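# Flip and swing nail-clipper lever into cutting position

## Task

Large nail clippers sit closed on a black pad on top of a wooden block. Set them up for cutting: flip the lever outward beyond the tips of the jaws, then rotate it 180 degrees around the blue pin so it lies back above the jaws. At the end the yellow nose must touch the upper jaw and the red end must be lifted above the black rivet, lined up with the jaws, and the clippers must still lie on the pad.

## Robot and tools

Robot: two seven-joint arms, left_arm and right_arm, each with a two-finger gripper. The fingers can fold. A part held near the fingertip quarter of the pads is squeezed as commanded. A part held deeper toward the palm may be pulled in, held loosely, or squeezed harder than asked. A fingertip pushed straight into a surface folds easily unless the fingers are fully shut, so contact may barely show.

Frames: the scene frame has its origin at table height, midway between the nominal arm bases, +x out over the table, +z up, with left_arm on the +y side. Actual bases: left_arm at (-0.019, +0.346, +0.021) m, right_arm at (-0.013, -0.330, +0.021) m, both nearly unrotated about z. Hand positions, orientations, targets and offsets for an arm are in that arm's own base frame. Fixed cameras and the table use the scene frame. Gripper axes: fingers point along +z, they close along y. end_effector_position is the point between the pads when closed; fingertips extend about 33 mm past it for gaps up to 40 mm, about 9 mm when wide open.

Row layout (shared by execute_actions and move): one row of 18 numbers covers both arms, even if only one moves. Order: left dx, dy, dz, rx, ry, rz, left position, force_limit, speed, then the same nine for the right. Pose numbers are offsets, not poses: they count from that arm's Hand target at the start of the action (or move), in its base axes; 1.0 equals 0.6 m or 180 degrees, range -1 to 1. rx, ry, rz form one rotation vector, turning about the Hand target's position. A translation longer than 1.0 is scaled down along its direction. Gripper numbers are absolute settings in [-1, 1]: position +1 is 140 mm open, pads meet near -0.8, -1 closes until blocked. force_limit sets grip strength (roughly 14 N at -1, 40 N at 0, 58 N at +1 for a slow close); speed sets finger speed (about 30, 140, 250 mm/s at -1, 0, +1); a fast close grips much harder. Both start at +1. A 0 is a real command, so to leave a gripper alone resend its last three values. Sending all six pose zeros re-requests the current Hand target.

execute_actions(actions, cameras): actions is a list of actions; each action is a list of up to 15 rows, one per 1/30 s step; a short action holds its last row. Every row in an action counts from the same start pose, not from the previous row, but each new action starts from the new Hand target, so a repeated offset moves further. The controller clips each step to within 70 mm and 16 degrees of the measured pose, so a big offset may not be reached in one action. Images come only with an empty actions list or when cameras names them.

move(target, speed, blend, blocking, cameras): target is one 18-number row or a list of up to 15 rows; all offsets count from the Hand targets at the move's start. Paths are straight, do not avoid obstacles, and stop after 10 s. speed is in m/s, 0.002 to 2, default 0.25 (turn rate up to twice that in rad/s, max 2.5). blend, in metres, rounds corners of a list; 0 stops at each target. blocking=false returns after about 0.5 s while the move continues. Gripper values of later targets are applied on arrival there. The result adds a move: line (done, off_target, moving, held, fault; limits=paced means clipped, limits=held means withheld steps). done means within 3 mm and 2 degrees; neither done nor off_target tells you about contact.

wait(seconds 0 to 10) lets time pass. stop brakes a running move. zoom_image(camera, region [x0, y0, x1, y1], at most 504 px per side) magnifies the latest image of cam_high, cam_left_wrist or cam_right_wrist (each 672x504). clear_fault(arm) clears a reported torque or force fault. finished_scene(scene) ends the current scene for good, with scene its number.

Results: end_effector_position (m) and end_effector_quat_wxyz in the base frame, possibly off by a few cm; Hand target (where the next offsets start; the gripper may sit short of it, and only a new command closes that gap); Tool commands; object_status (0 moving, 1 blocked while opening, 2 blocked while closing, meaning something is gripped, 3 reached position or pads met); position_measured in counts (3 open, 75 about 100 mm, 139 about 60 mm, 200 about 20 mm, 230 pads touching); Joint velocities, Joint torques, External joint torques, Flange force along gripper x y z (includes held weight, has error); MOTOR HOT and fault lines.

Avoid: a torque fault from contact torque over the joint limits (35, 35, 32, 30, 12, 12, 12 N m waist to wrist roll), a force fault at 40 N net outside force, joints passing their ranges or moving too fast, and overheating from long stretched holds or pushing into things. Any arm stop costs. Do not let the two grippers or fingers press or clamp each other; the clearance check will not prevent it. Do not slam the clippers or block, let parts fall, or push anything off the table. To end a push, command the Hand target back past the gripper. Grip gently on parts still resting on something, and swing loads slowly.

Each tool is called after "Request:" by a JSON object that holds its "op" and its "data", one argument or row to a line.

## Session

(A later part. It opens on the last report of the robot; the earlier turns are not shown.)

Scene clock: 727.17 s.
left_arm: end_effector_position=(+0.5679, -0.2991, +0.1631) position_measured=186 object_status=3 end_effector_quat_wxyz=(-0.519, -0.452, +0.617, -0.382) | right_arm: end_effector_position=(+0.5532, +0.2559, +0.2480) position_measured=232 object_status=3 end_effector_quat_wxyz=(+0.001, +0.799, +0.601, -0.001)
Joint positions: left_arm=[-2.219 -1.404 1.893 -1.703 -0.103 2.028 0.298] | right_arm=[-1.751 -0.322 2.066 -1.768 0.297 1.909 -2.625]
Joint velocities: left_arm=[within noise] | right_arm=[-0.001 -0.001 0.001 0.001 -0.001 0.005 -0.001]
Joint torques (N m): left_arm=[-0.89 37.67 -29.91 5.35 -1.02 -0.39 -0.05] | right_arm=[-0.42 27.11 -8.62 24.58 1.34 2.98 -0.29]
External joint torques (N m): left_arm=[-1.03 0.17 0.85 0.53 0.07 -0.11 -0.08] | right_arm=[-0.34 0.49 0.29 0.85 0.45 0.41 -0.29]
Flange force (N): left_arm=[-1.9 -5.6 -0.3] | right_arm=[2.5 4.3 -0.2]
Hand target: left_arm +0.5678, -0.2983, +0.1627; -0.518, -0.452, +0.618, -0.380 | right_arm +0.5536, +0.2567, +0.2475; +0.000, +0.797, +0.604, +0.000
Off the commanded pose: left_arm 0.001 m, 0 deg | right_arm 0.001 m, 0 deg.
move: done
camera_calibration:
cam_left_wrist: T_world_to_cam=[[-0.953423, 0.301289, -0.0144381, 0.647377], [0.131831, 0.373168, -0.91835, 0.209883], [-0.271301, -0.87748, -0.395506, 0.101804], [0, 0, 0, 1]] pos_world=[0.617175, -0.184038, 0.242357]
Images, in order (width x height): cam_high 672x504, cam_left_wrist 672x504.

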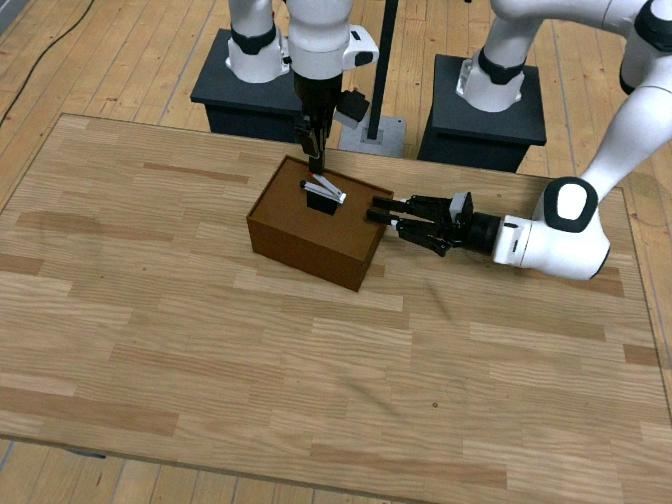

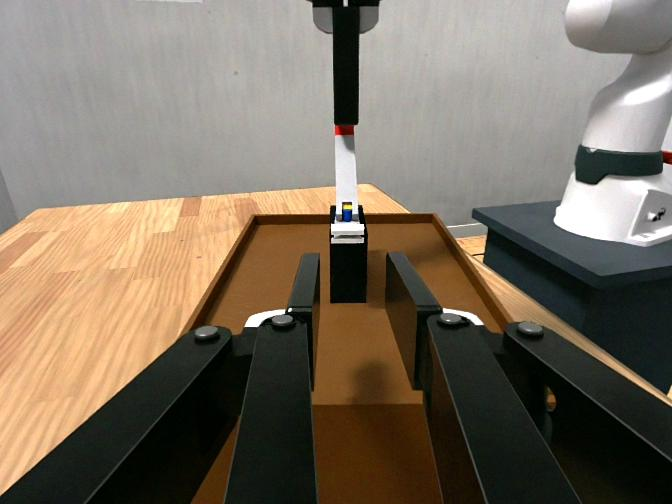

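Request:
{"op": "move", "data": {
  "target": [0, 0, 0, 0, 0, 0, -0.45, -1, -1, -0.0005, -0.002, -0.01, 0, 0, 0, -1, -1, -0.5],
  "speed": 0.02,
  "cameras": ["cam_left_wrist"]
}}

Request:
{"op": "zoom_image", "data": {
  "camera": "cam_left_wrist",
  "region": [290, 70, 420, 280]
}}

Request:
{"op": "zoom_image", "data": {
  "camera": "cam_left_wrist",
  "region": [320, 190, 375, 250]
}}

Scene clock: 735.07 s.
left_arm: end_effector_position=(+0.5679, -0.2991, +0.1631) position_measured=186 object_status=3 end_effector_quat_wxyz=(-0.519, -0.452, +0.617, -0.382) | right_arm: end_effector_position=(+0.5532, +0.2549, +0.2423) position_measured=232 object_status=3 end_effector_quat_wxyz=(+0.001, +0.799, +0.601, -0.001)
Joint positions: left_arm=[-2.219 -1.404 1.893 -1.703 -0.103 2.028 0.298] | right_arm=[-1.754 -0.322 2.071 -1.782 0.299 1.925 -2.628]
Joint velocities: left_arm=[within noise] | right_arm=[-0.001 -0.001 0.002 -0.002 0.001 0.004 -0.002]
Joint torques (N m): left_arm=[-0.84 37.72 -30 5.31 -1.01 -0.37 -0.03] | right_arm=[-0.27 26.94 -8.47 24.37 1.33 2.96 -0.23]
External joint torques (N m): left_arm=[-1.21 0.31 0.59 0.42 0.07 -0.1 -0.06] | right_arm=[-0.2 0.24 0.45 0.6 0.44 0.38 -0.23]
Flange force (N): left_arm=[-1.5 -5.5 0.0] | right_arm=[2.5 3.8 0.4]
Hand target: left_arm +0.5678, -0.2983, +0.1627; -0.518, -0.452, +0.618, -0.380 | right_arm +0.5533, +0.2555, +0.2415; +0.000, +0.797, +0.604, +0.000
Off the commanded pose: left_arm 0.001 m, 0 deg | right_arm 0.001 m, 0 deg.
move: done
camera_calibration:
cam_left_wrist: T_world_to_cam=[[-0.953423, 0.301289, -0.0144381, 0.647377], [0.131831, 0.373168, -0.91835, 0.209883], [-0.271301, -0.87748, -0.395506, 0.101804], [0, 0, 0, 1]] pos_world=[0.617175, -0.184038, 0.242357]
Images, in order (width x height): cam_left_wrist 672x504.

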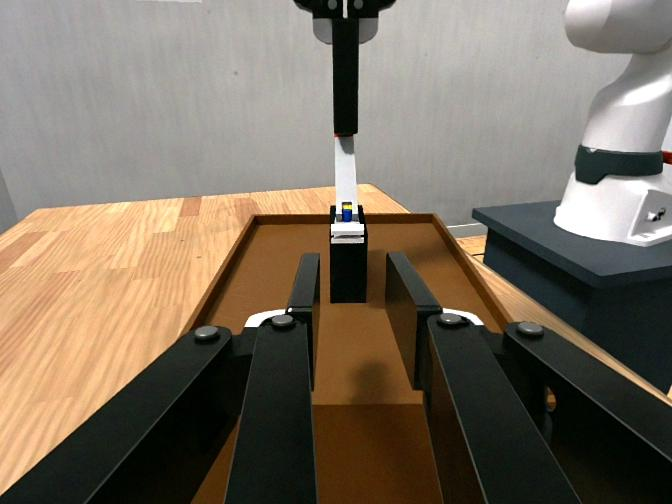

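Scaled by 2.400 from the camera's 672x504 image, which has a finer 960x720 frame.

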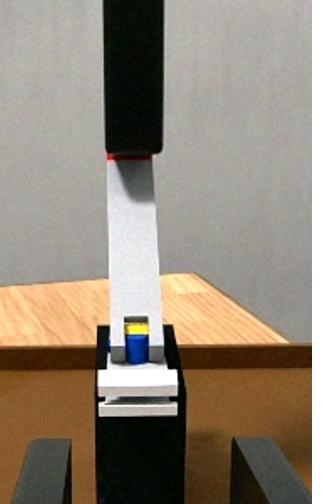

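Scaled by 8.400 from the camera's 672x504 image, which has a finer 960x720 frame.

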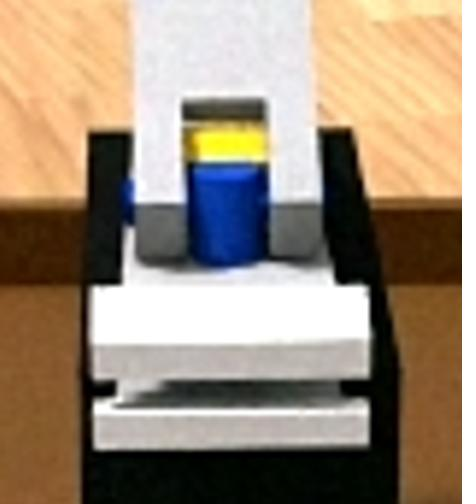

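Request:
{"op": "move", "data": {
  "target": [0, 0, 0, 0, 0, 0, -0.45, -1, -1, -0.001, -0.004, -0.0083, 0, 0, 0, -1, -1, -0.5],
  "speed": 0.02,
  "cameras": ["cam_left_wrist"]
}}

Request:
{"op": "zoom_image", "data": {
  "camera": "cam_left_wrist",
  "region": [290, 70, 420, 280]
}}

Request:
{"op": "zoom_image", "data": {
  "camera": "cam_left_wrist",
  "region": [320, 190, 375, 250]
}}

Scene clock: 743.40 s.
left_arm: end_effector_position=(+0.5679, -0.2991, +0.1631) position_measured=186 object_status=3 end_effector_quat_wxyz=(-0.519, -0.452, +0.617, -0.382) | right_arm: end_effector_position=(+0.5526, +0.2522, +0.2366) position_measured=232 object_status=3 end_effector_quat_wxyz=(+0.001, +0.799, +0.601, -0.001)
Joint positions: left_arm=[-2.219 -1.404 1.893 -1.703 -0.103 2.028 0.298] | right_arm=[-1.754 -0.322 2.071 -1.797 0.299 1.938 -2.631]
Joint velocities: left_arm=[within noise] | right_arm=[-0.001 -0.001 0.002 -0.003 -0.001 0.004 0]
Joint torques (N m): left_arm=[-0.94 37.72 -29.99 5.3 -1.03 -0.37 0.03] | right_arm=[-0.06 27.35 -8.54 23.76 1.12 2.99 -0.39]
External joint torques (N m): left_arm=[-1.17 0.38 0.58 0.49 0.05 -0.09 0] | right_arm=[-0.12 0.9 0.23 0.06 0.24 0.42 -0.39]
Flange force (N): left_arm=[-1.5 -5.5 -0.1] | right_arm=[-1.8 -1.0 0.7]
Hand target: left_arm +0.5678, -0.2983, +0.1627; -0.518, -0.452, +0.618, -0.380 | right_arm +0.5527, +0.2531, +0.2365; +0.000, +0.797, +0.604, +0.000
Off the commanded pose: left_arm 0.001 m, 0 deg | right_arm 0.001 m, 0 deg.
move: done
camera_calibration:
cam_left_wrist: T_world_to_cam=[[-0.953423, 0.301289, -0.0144381, 0.647377], [0.131831, 0.373168, -0.91835, 0.209883], [-0.271301, -0.87748, -0.395506, 0.101804], [0, 0, 0, 1]] pos_world=[0.617175, -0.184038, 0.242357]
Images, in order (width x height): cam_left_wrist 672x504.

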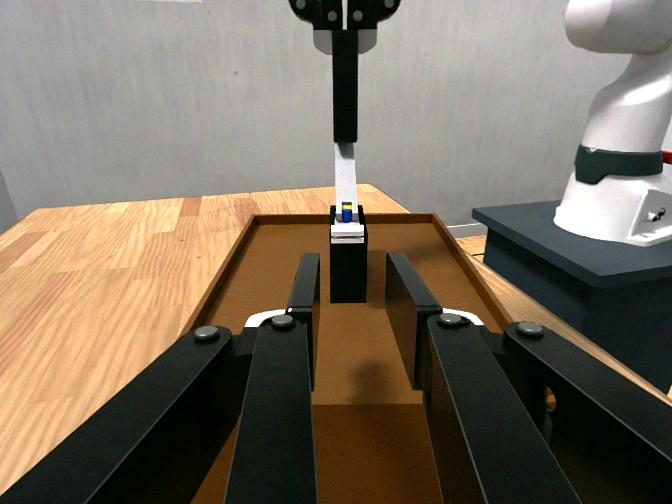

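Scaled by 2.400 from the camera's 672x504 image, which has a finer 960x720 frame.

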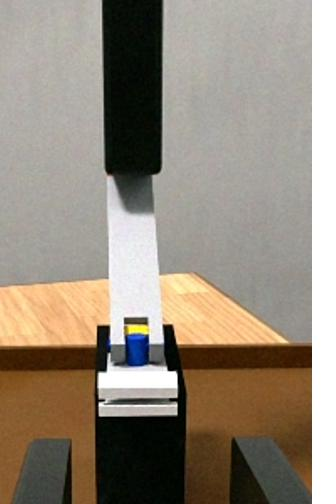

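Scaled by 8.400 from the camera's 672x504 image, which has a finer 960x720 frame.

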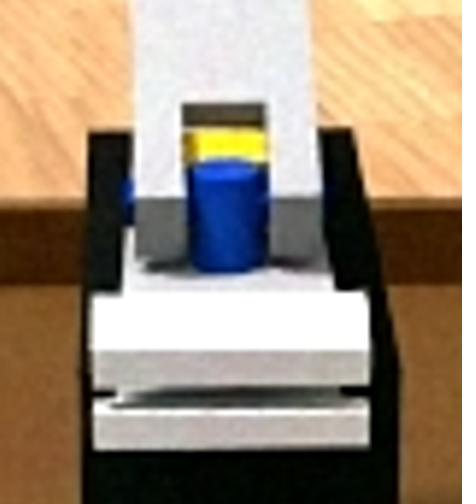

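Request:
{"op": "move", "data": {
  "target": [
    [0, 0, 0, 0, 0, 0, -0.45, -1, -1, 0.001, 0.004, 0.0117, 0, 0, 0, -1, -1, -0.5],
    [0, 0, 0, 0, 0, 0, -0.45, -1, -1, 0.0015, 0.005, 0.1, 0, 0, 0, -1, -1, -0.5]
  ],
  "speed": [0.006, 0.06],
  "cameras": ["cam_left_wrist", "cam_right_wrist", "cam_high"]
}}

Request:
{"op": "zoom_image", "data": {
  "camera": "cam_left_wrist",
  "region": [290, 70, 420, 280]
}}

Request:
{"op": "zoom_image", "data": {
  "camera": "cam_left_wrist",
  "region": [320, 190, 375, 250]
}}

Request:
{"op": "zoom_image", "data": {
  "camera": "cam_high",
  "region": [290, 140, 370, 215]
}}

Scene clock: 760.13 s.
left_arm: end_effector_position=(+0.5679, -0.2991, +0.1631) position_measured=186 object_status=3 end_effector_quat_wxyz=(-0.519, -0.452, +0.617, -0.382) | right_arm: end_effector_position=(+0.5537, +0.2569, +0.2958) position_measured=232 object_status=3 end_effector_quat_wxyz=(-0.001, +0.795, +0.606, +0.001)
Joint positions: left_arm=[-2.219 -1.404 1.893 -1.703 -0.103 2.028 0.298] | right_arm=[-1.749 -0.296 2.049 -1.669 0.271 1.801 -2.618]
Joint velocities: left_arm=[within noise] | right_arm=[0.002 -0.002 -0.001 0 0 -0.005 0.003]
Joint torques (N m): left_arm=[-0.9 37.65 -29.9 5.35 -1.01 -0.38 0.01] | right_arm=[0.72 26.37 -8.7 25.55 0.75 2.39 0.18]
External joint torques (N m): left_arm=[-1.06 0.2 0.78 0.52 0.07 -0.1 -0.02] | right_arm=[0.75 0.51 -0.54 1.65 -0.18 -0.19 0.18]
Flange force (N): left_arm=[-1.9 -5.6 -0.2] | right_arm=[1.0 -0.7 -4.6]
Hand target: left_arm +0.5678, -0.2983, +0.1627; -0.518, -0.452, +0.618, -0.380 | right_arm +0.5536, +0.2561, +0.2965; +0.000, +0.797, +0.604, +0.000
Off the commanded pose: left_arm 0.001 m, 0 deg | right_arm 0.001 m, 0 deg.
move: done
camera_calibration:
cam_left_wrist: T_world_to_cam=[[-0.953423, 0.301289, -0.0144381, 0.647377], [0.131831, 0.373168, -0.91835, 0.209883], [-0.271301, -0.87748, -0.395506, 0.101804], [0, 0, 0, 1]] pos_world=[0.617175, -0.184038, 0.242357]
cam_right_wrist: T_world_to_cam=[[0.977058, -0.212902, 0.0054761, -0.484594], [-0.206813, -0.942345, 0.263088, 0.295445], [-0.0508515, -0.258184, -0.964756, 0.519749], [0, 0, 0, 1]] pos_world=[0.561008, 0.309431, 0.426357]

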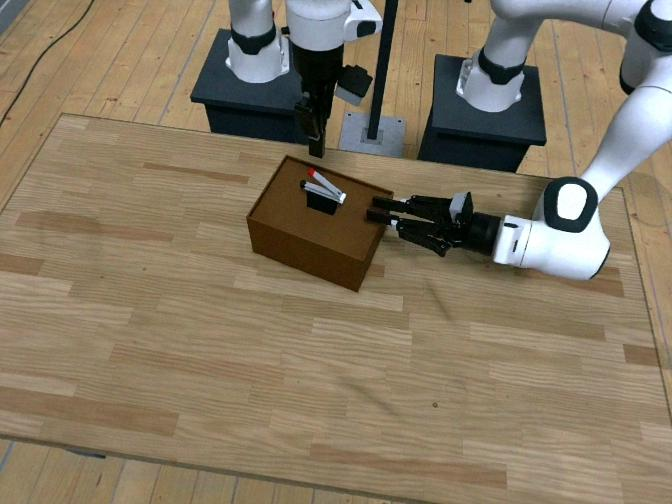

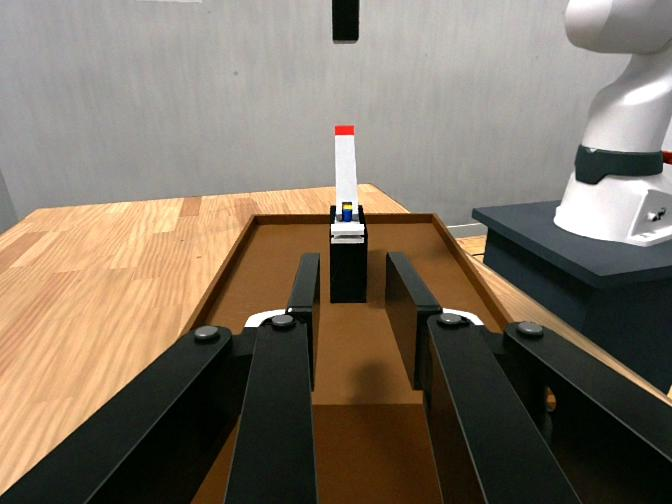

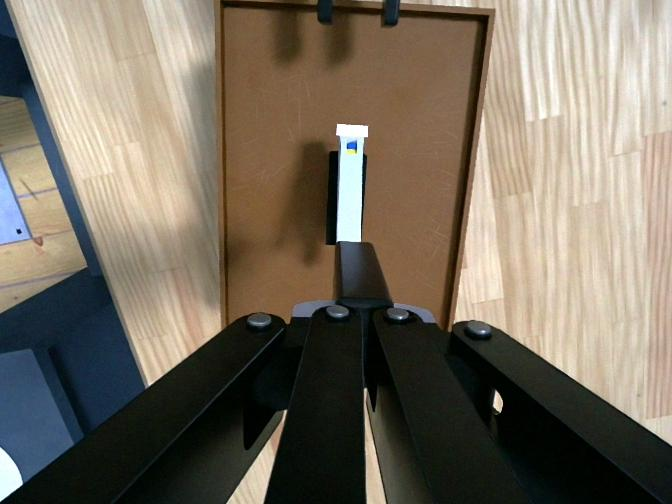

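Scaled by 2.400 from the camera's 672x504 image, which has a finer 960x720 frame.

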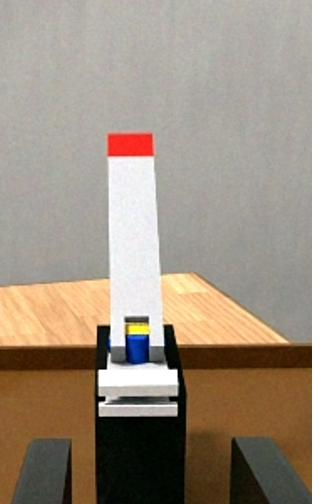

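Scaled by 8.400 from the camera's 672x504 image, which has a finer 960x720 frame.

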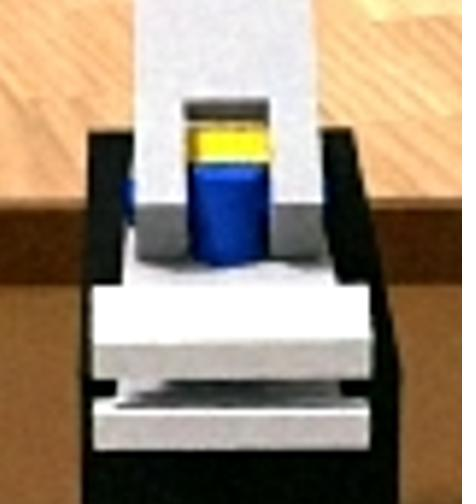

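Scaled by 6.300 from the camera's 672x504 image, which has a finer 960x720 frame.

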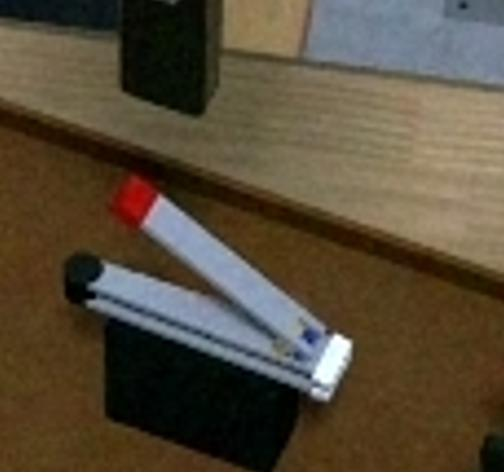

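Request:
{"op": "move", "data": {
  "target": [0.01, 0.12, 0.08, 0, 0, 0, -0.45, -1, -1, -0.05, -0.2, 0.12, 0, 0, 0, -1, -1, -0.5],
  "speed": 0.2,
  "cameras": ["cam_left_wrist", "cam_high", "cam_right_wrist"]
}}

Request:
{"op": "zoom_image", "data": {
  "camera": "cam_high",
  "region": [290, 140, 370, 215]
}}

Request:
{"op": "zoom_image", "data": {
  "camera": "cam_right_wrist",
  "region": [280, 20, 460, 200]
}}

Scene clock: 778.63 s.
left_arm: end_effector_position=(+0.5743, -0.2259, +0.2093) position_measured=186 object_status=3 end_effector_quat_wxyz=(-0.517, -0.452, +0.619, -0.382) | right_arm: end_effector_position=(+0.5240, +0.1367, +0.3685) position_measured=232 object_status=3 end_effector_quat_wxyz=(+0.000, +0.795, +0.607, +0.000)
Joint positions: left_arm=[-2.11 -1.34 1.854 -1.666 -0.117 1.874 0.266] | right_arm=[-1.684 0.159 2.025 -1.759 -0.143 1.688 -2.512]
Joint velocities: left_arm=[within noise] | right_arm=[0.001 -0.001 -0.002 0 -0.001 0 0.006]
Joint torques (N m): left_arm=[-1.23 37.79 -30.06 6.57 -1.96 -0.27 -0.09] | right_arm=[-0.27 9.23 5.66 24.84 0.66 2.52 0.12]
External joint torques (N m): left_arm=[-1.56 0.2 0.1 0.16 -0.44 -0.09 -0.12] | right_arm=[-0.46 0.34 0.99 0.69 -0.29 -0.07 0.11]
Flange force (N): left_arm=[-0.4 -5.6 0.0] | right_arm=[-3.2 -6.7 -1.5]
Hand target: left_arm +0.5738, -0.2263, +0.2107; -0.518, -0.452, +0.618, -0.380 | right_arm +0.5236, +0.1361, +0.3685; +0.000, +0.797, +0.604, +0.000
Off the commanded pose: left_arm 0.002 m, 0 deg | right_arm 0.001 m, 0 deg.
move: done
camera_calibration:
cam_left_wrist: T_world_to_cam=[[-0.953431, 0.301115, -0.0173074, 0.632683], [0.135365, 0.375921, -0.916711, 0.222368], [-0.26953, -0.876363, -0.399175, 0.186067], [0, 0, 0, 1]] pos_world=[0.623269, -0.111041, 0.289071]
cam_right_wrist: T_world_to_cam=[[0.977181, -0.212341, 0.00541651, -0.481587], [-0.206207, -0.942221, 0.264003, 0.156201], [-0.050955, -0.259096, -0.964507, 0.557371], [0, 0, 0, 1]] pos_world=[0.531208, 0.189328, 0.498958]

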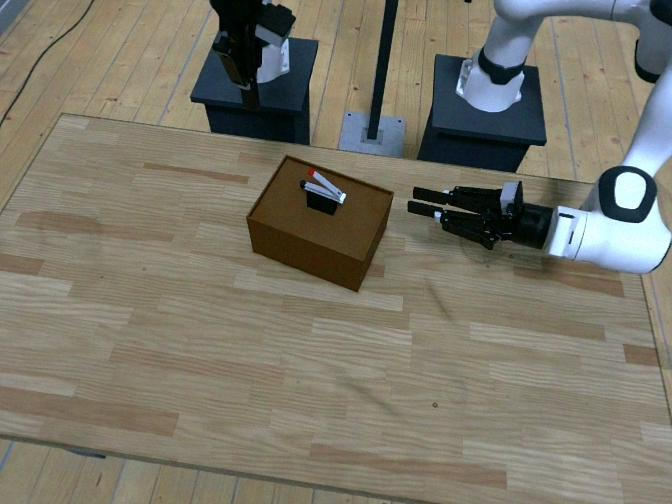

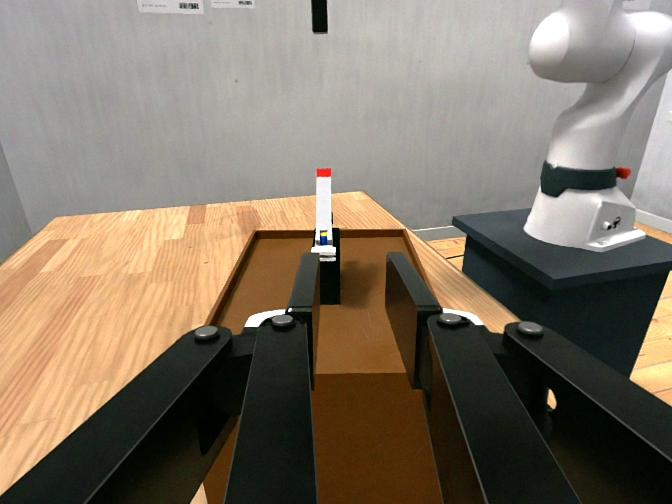

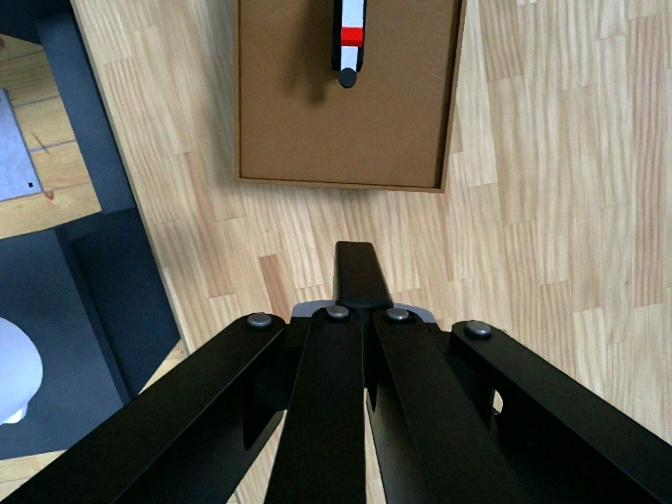

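Scaled by 6.300 from the camera's 672x504 image, which has a finer 960x720 frame.

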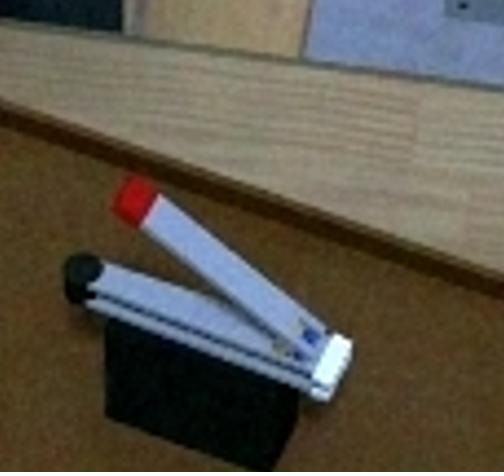

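Scaled by 2.800 from the camera's 672x504 image, which has a finer 960x720 frame.

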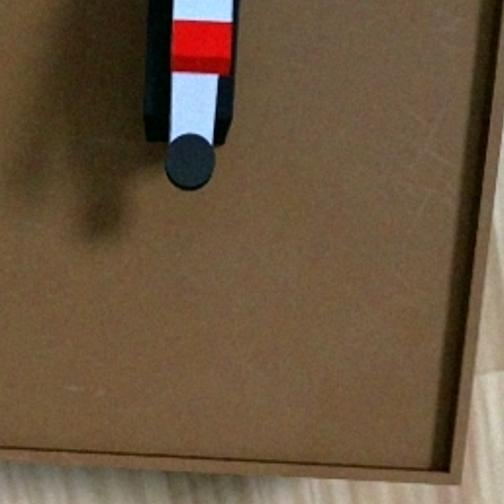

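Request:
{"op": "finished_scene", "data": {
  "scene": 2
}}

The scene is finished: the task was done.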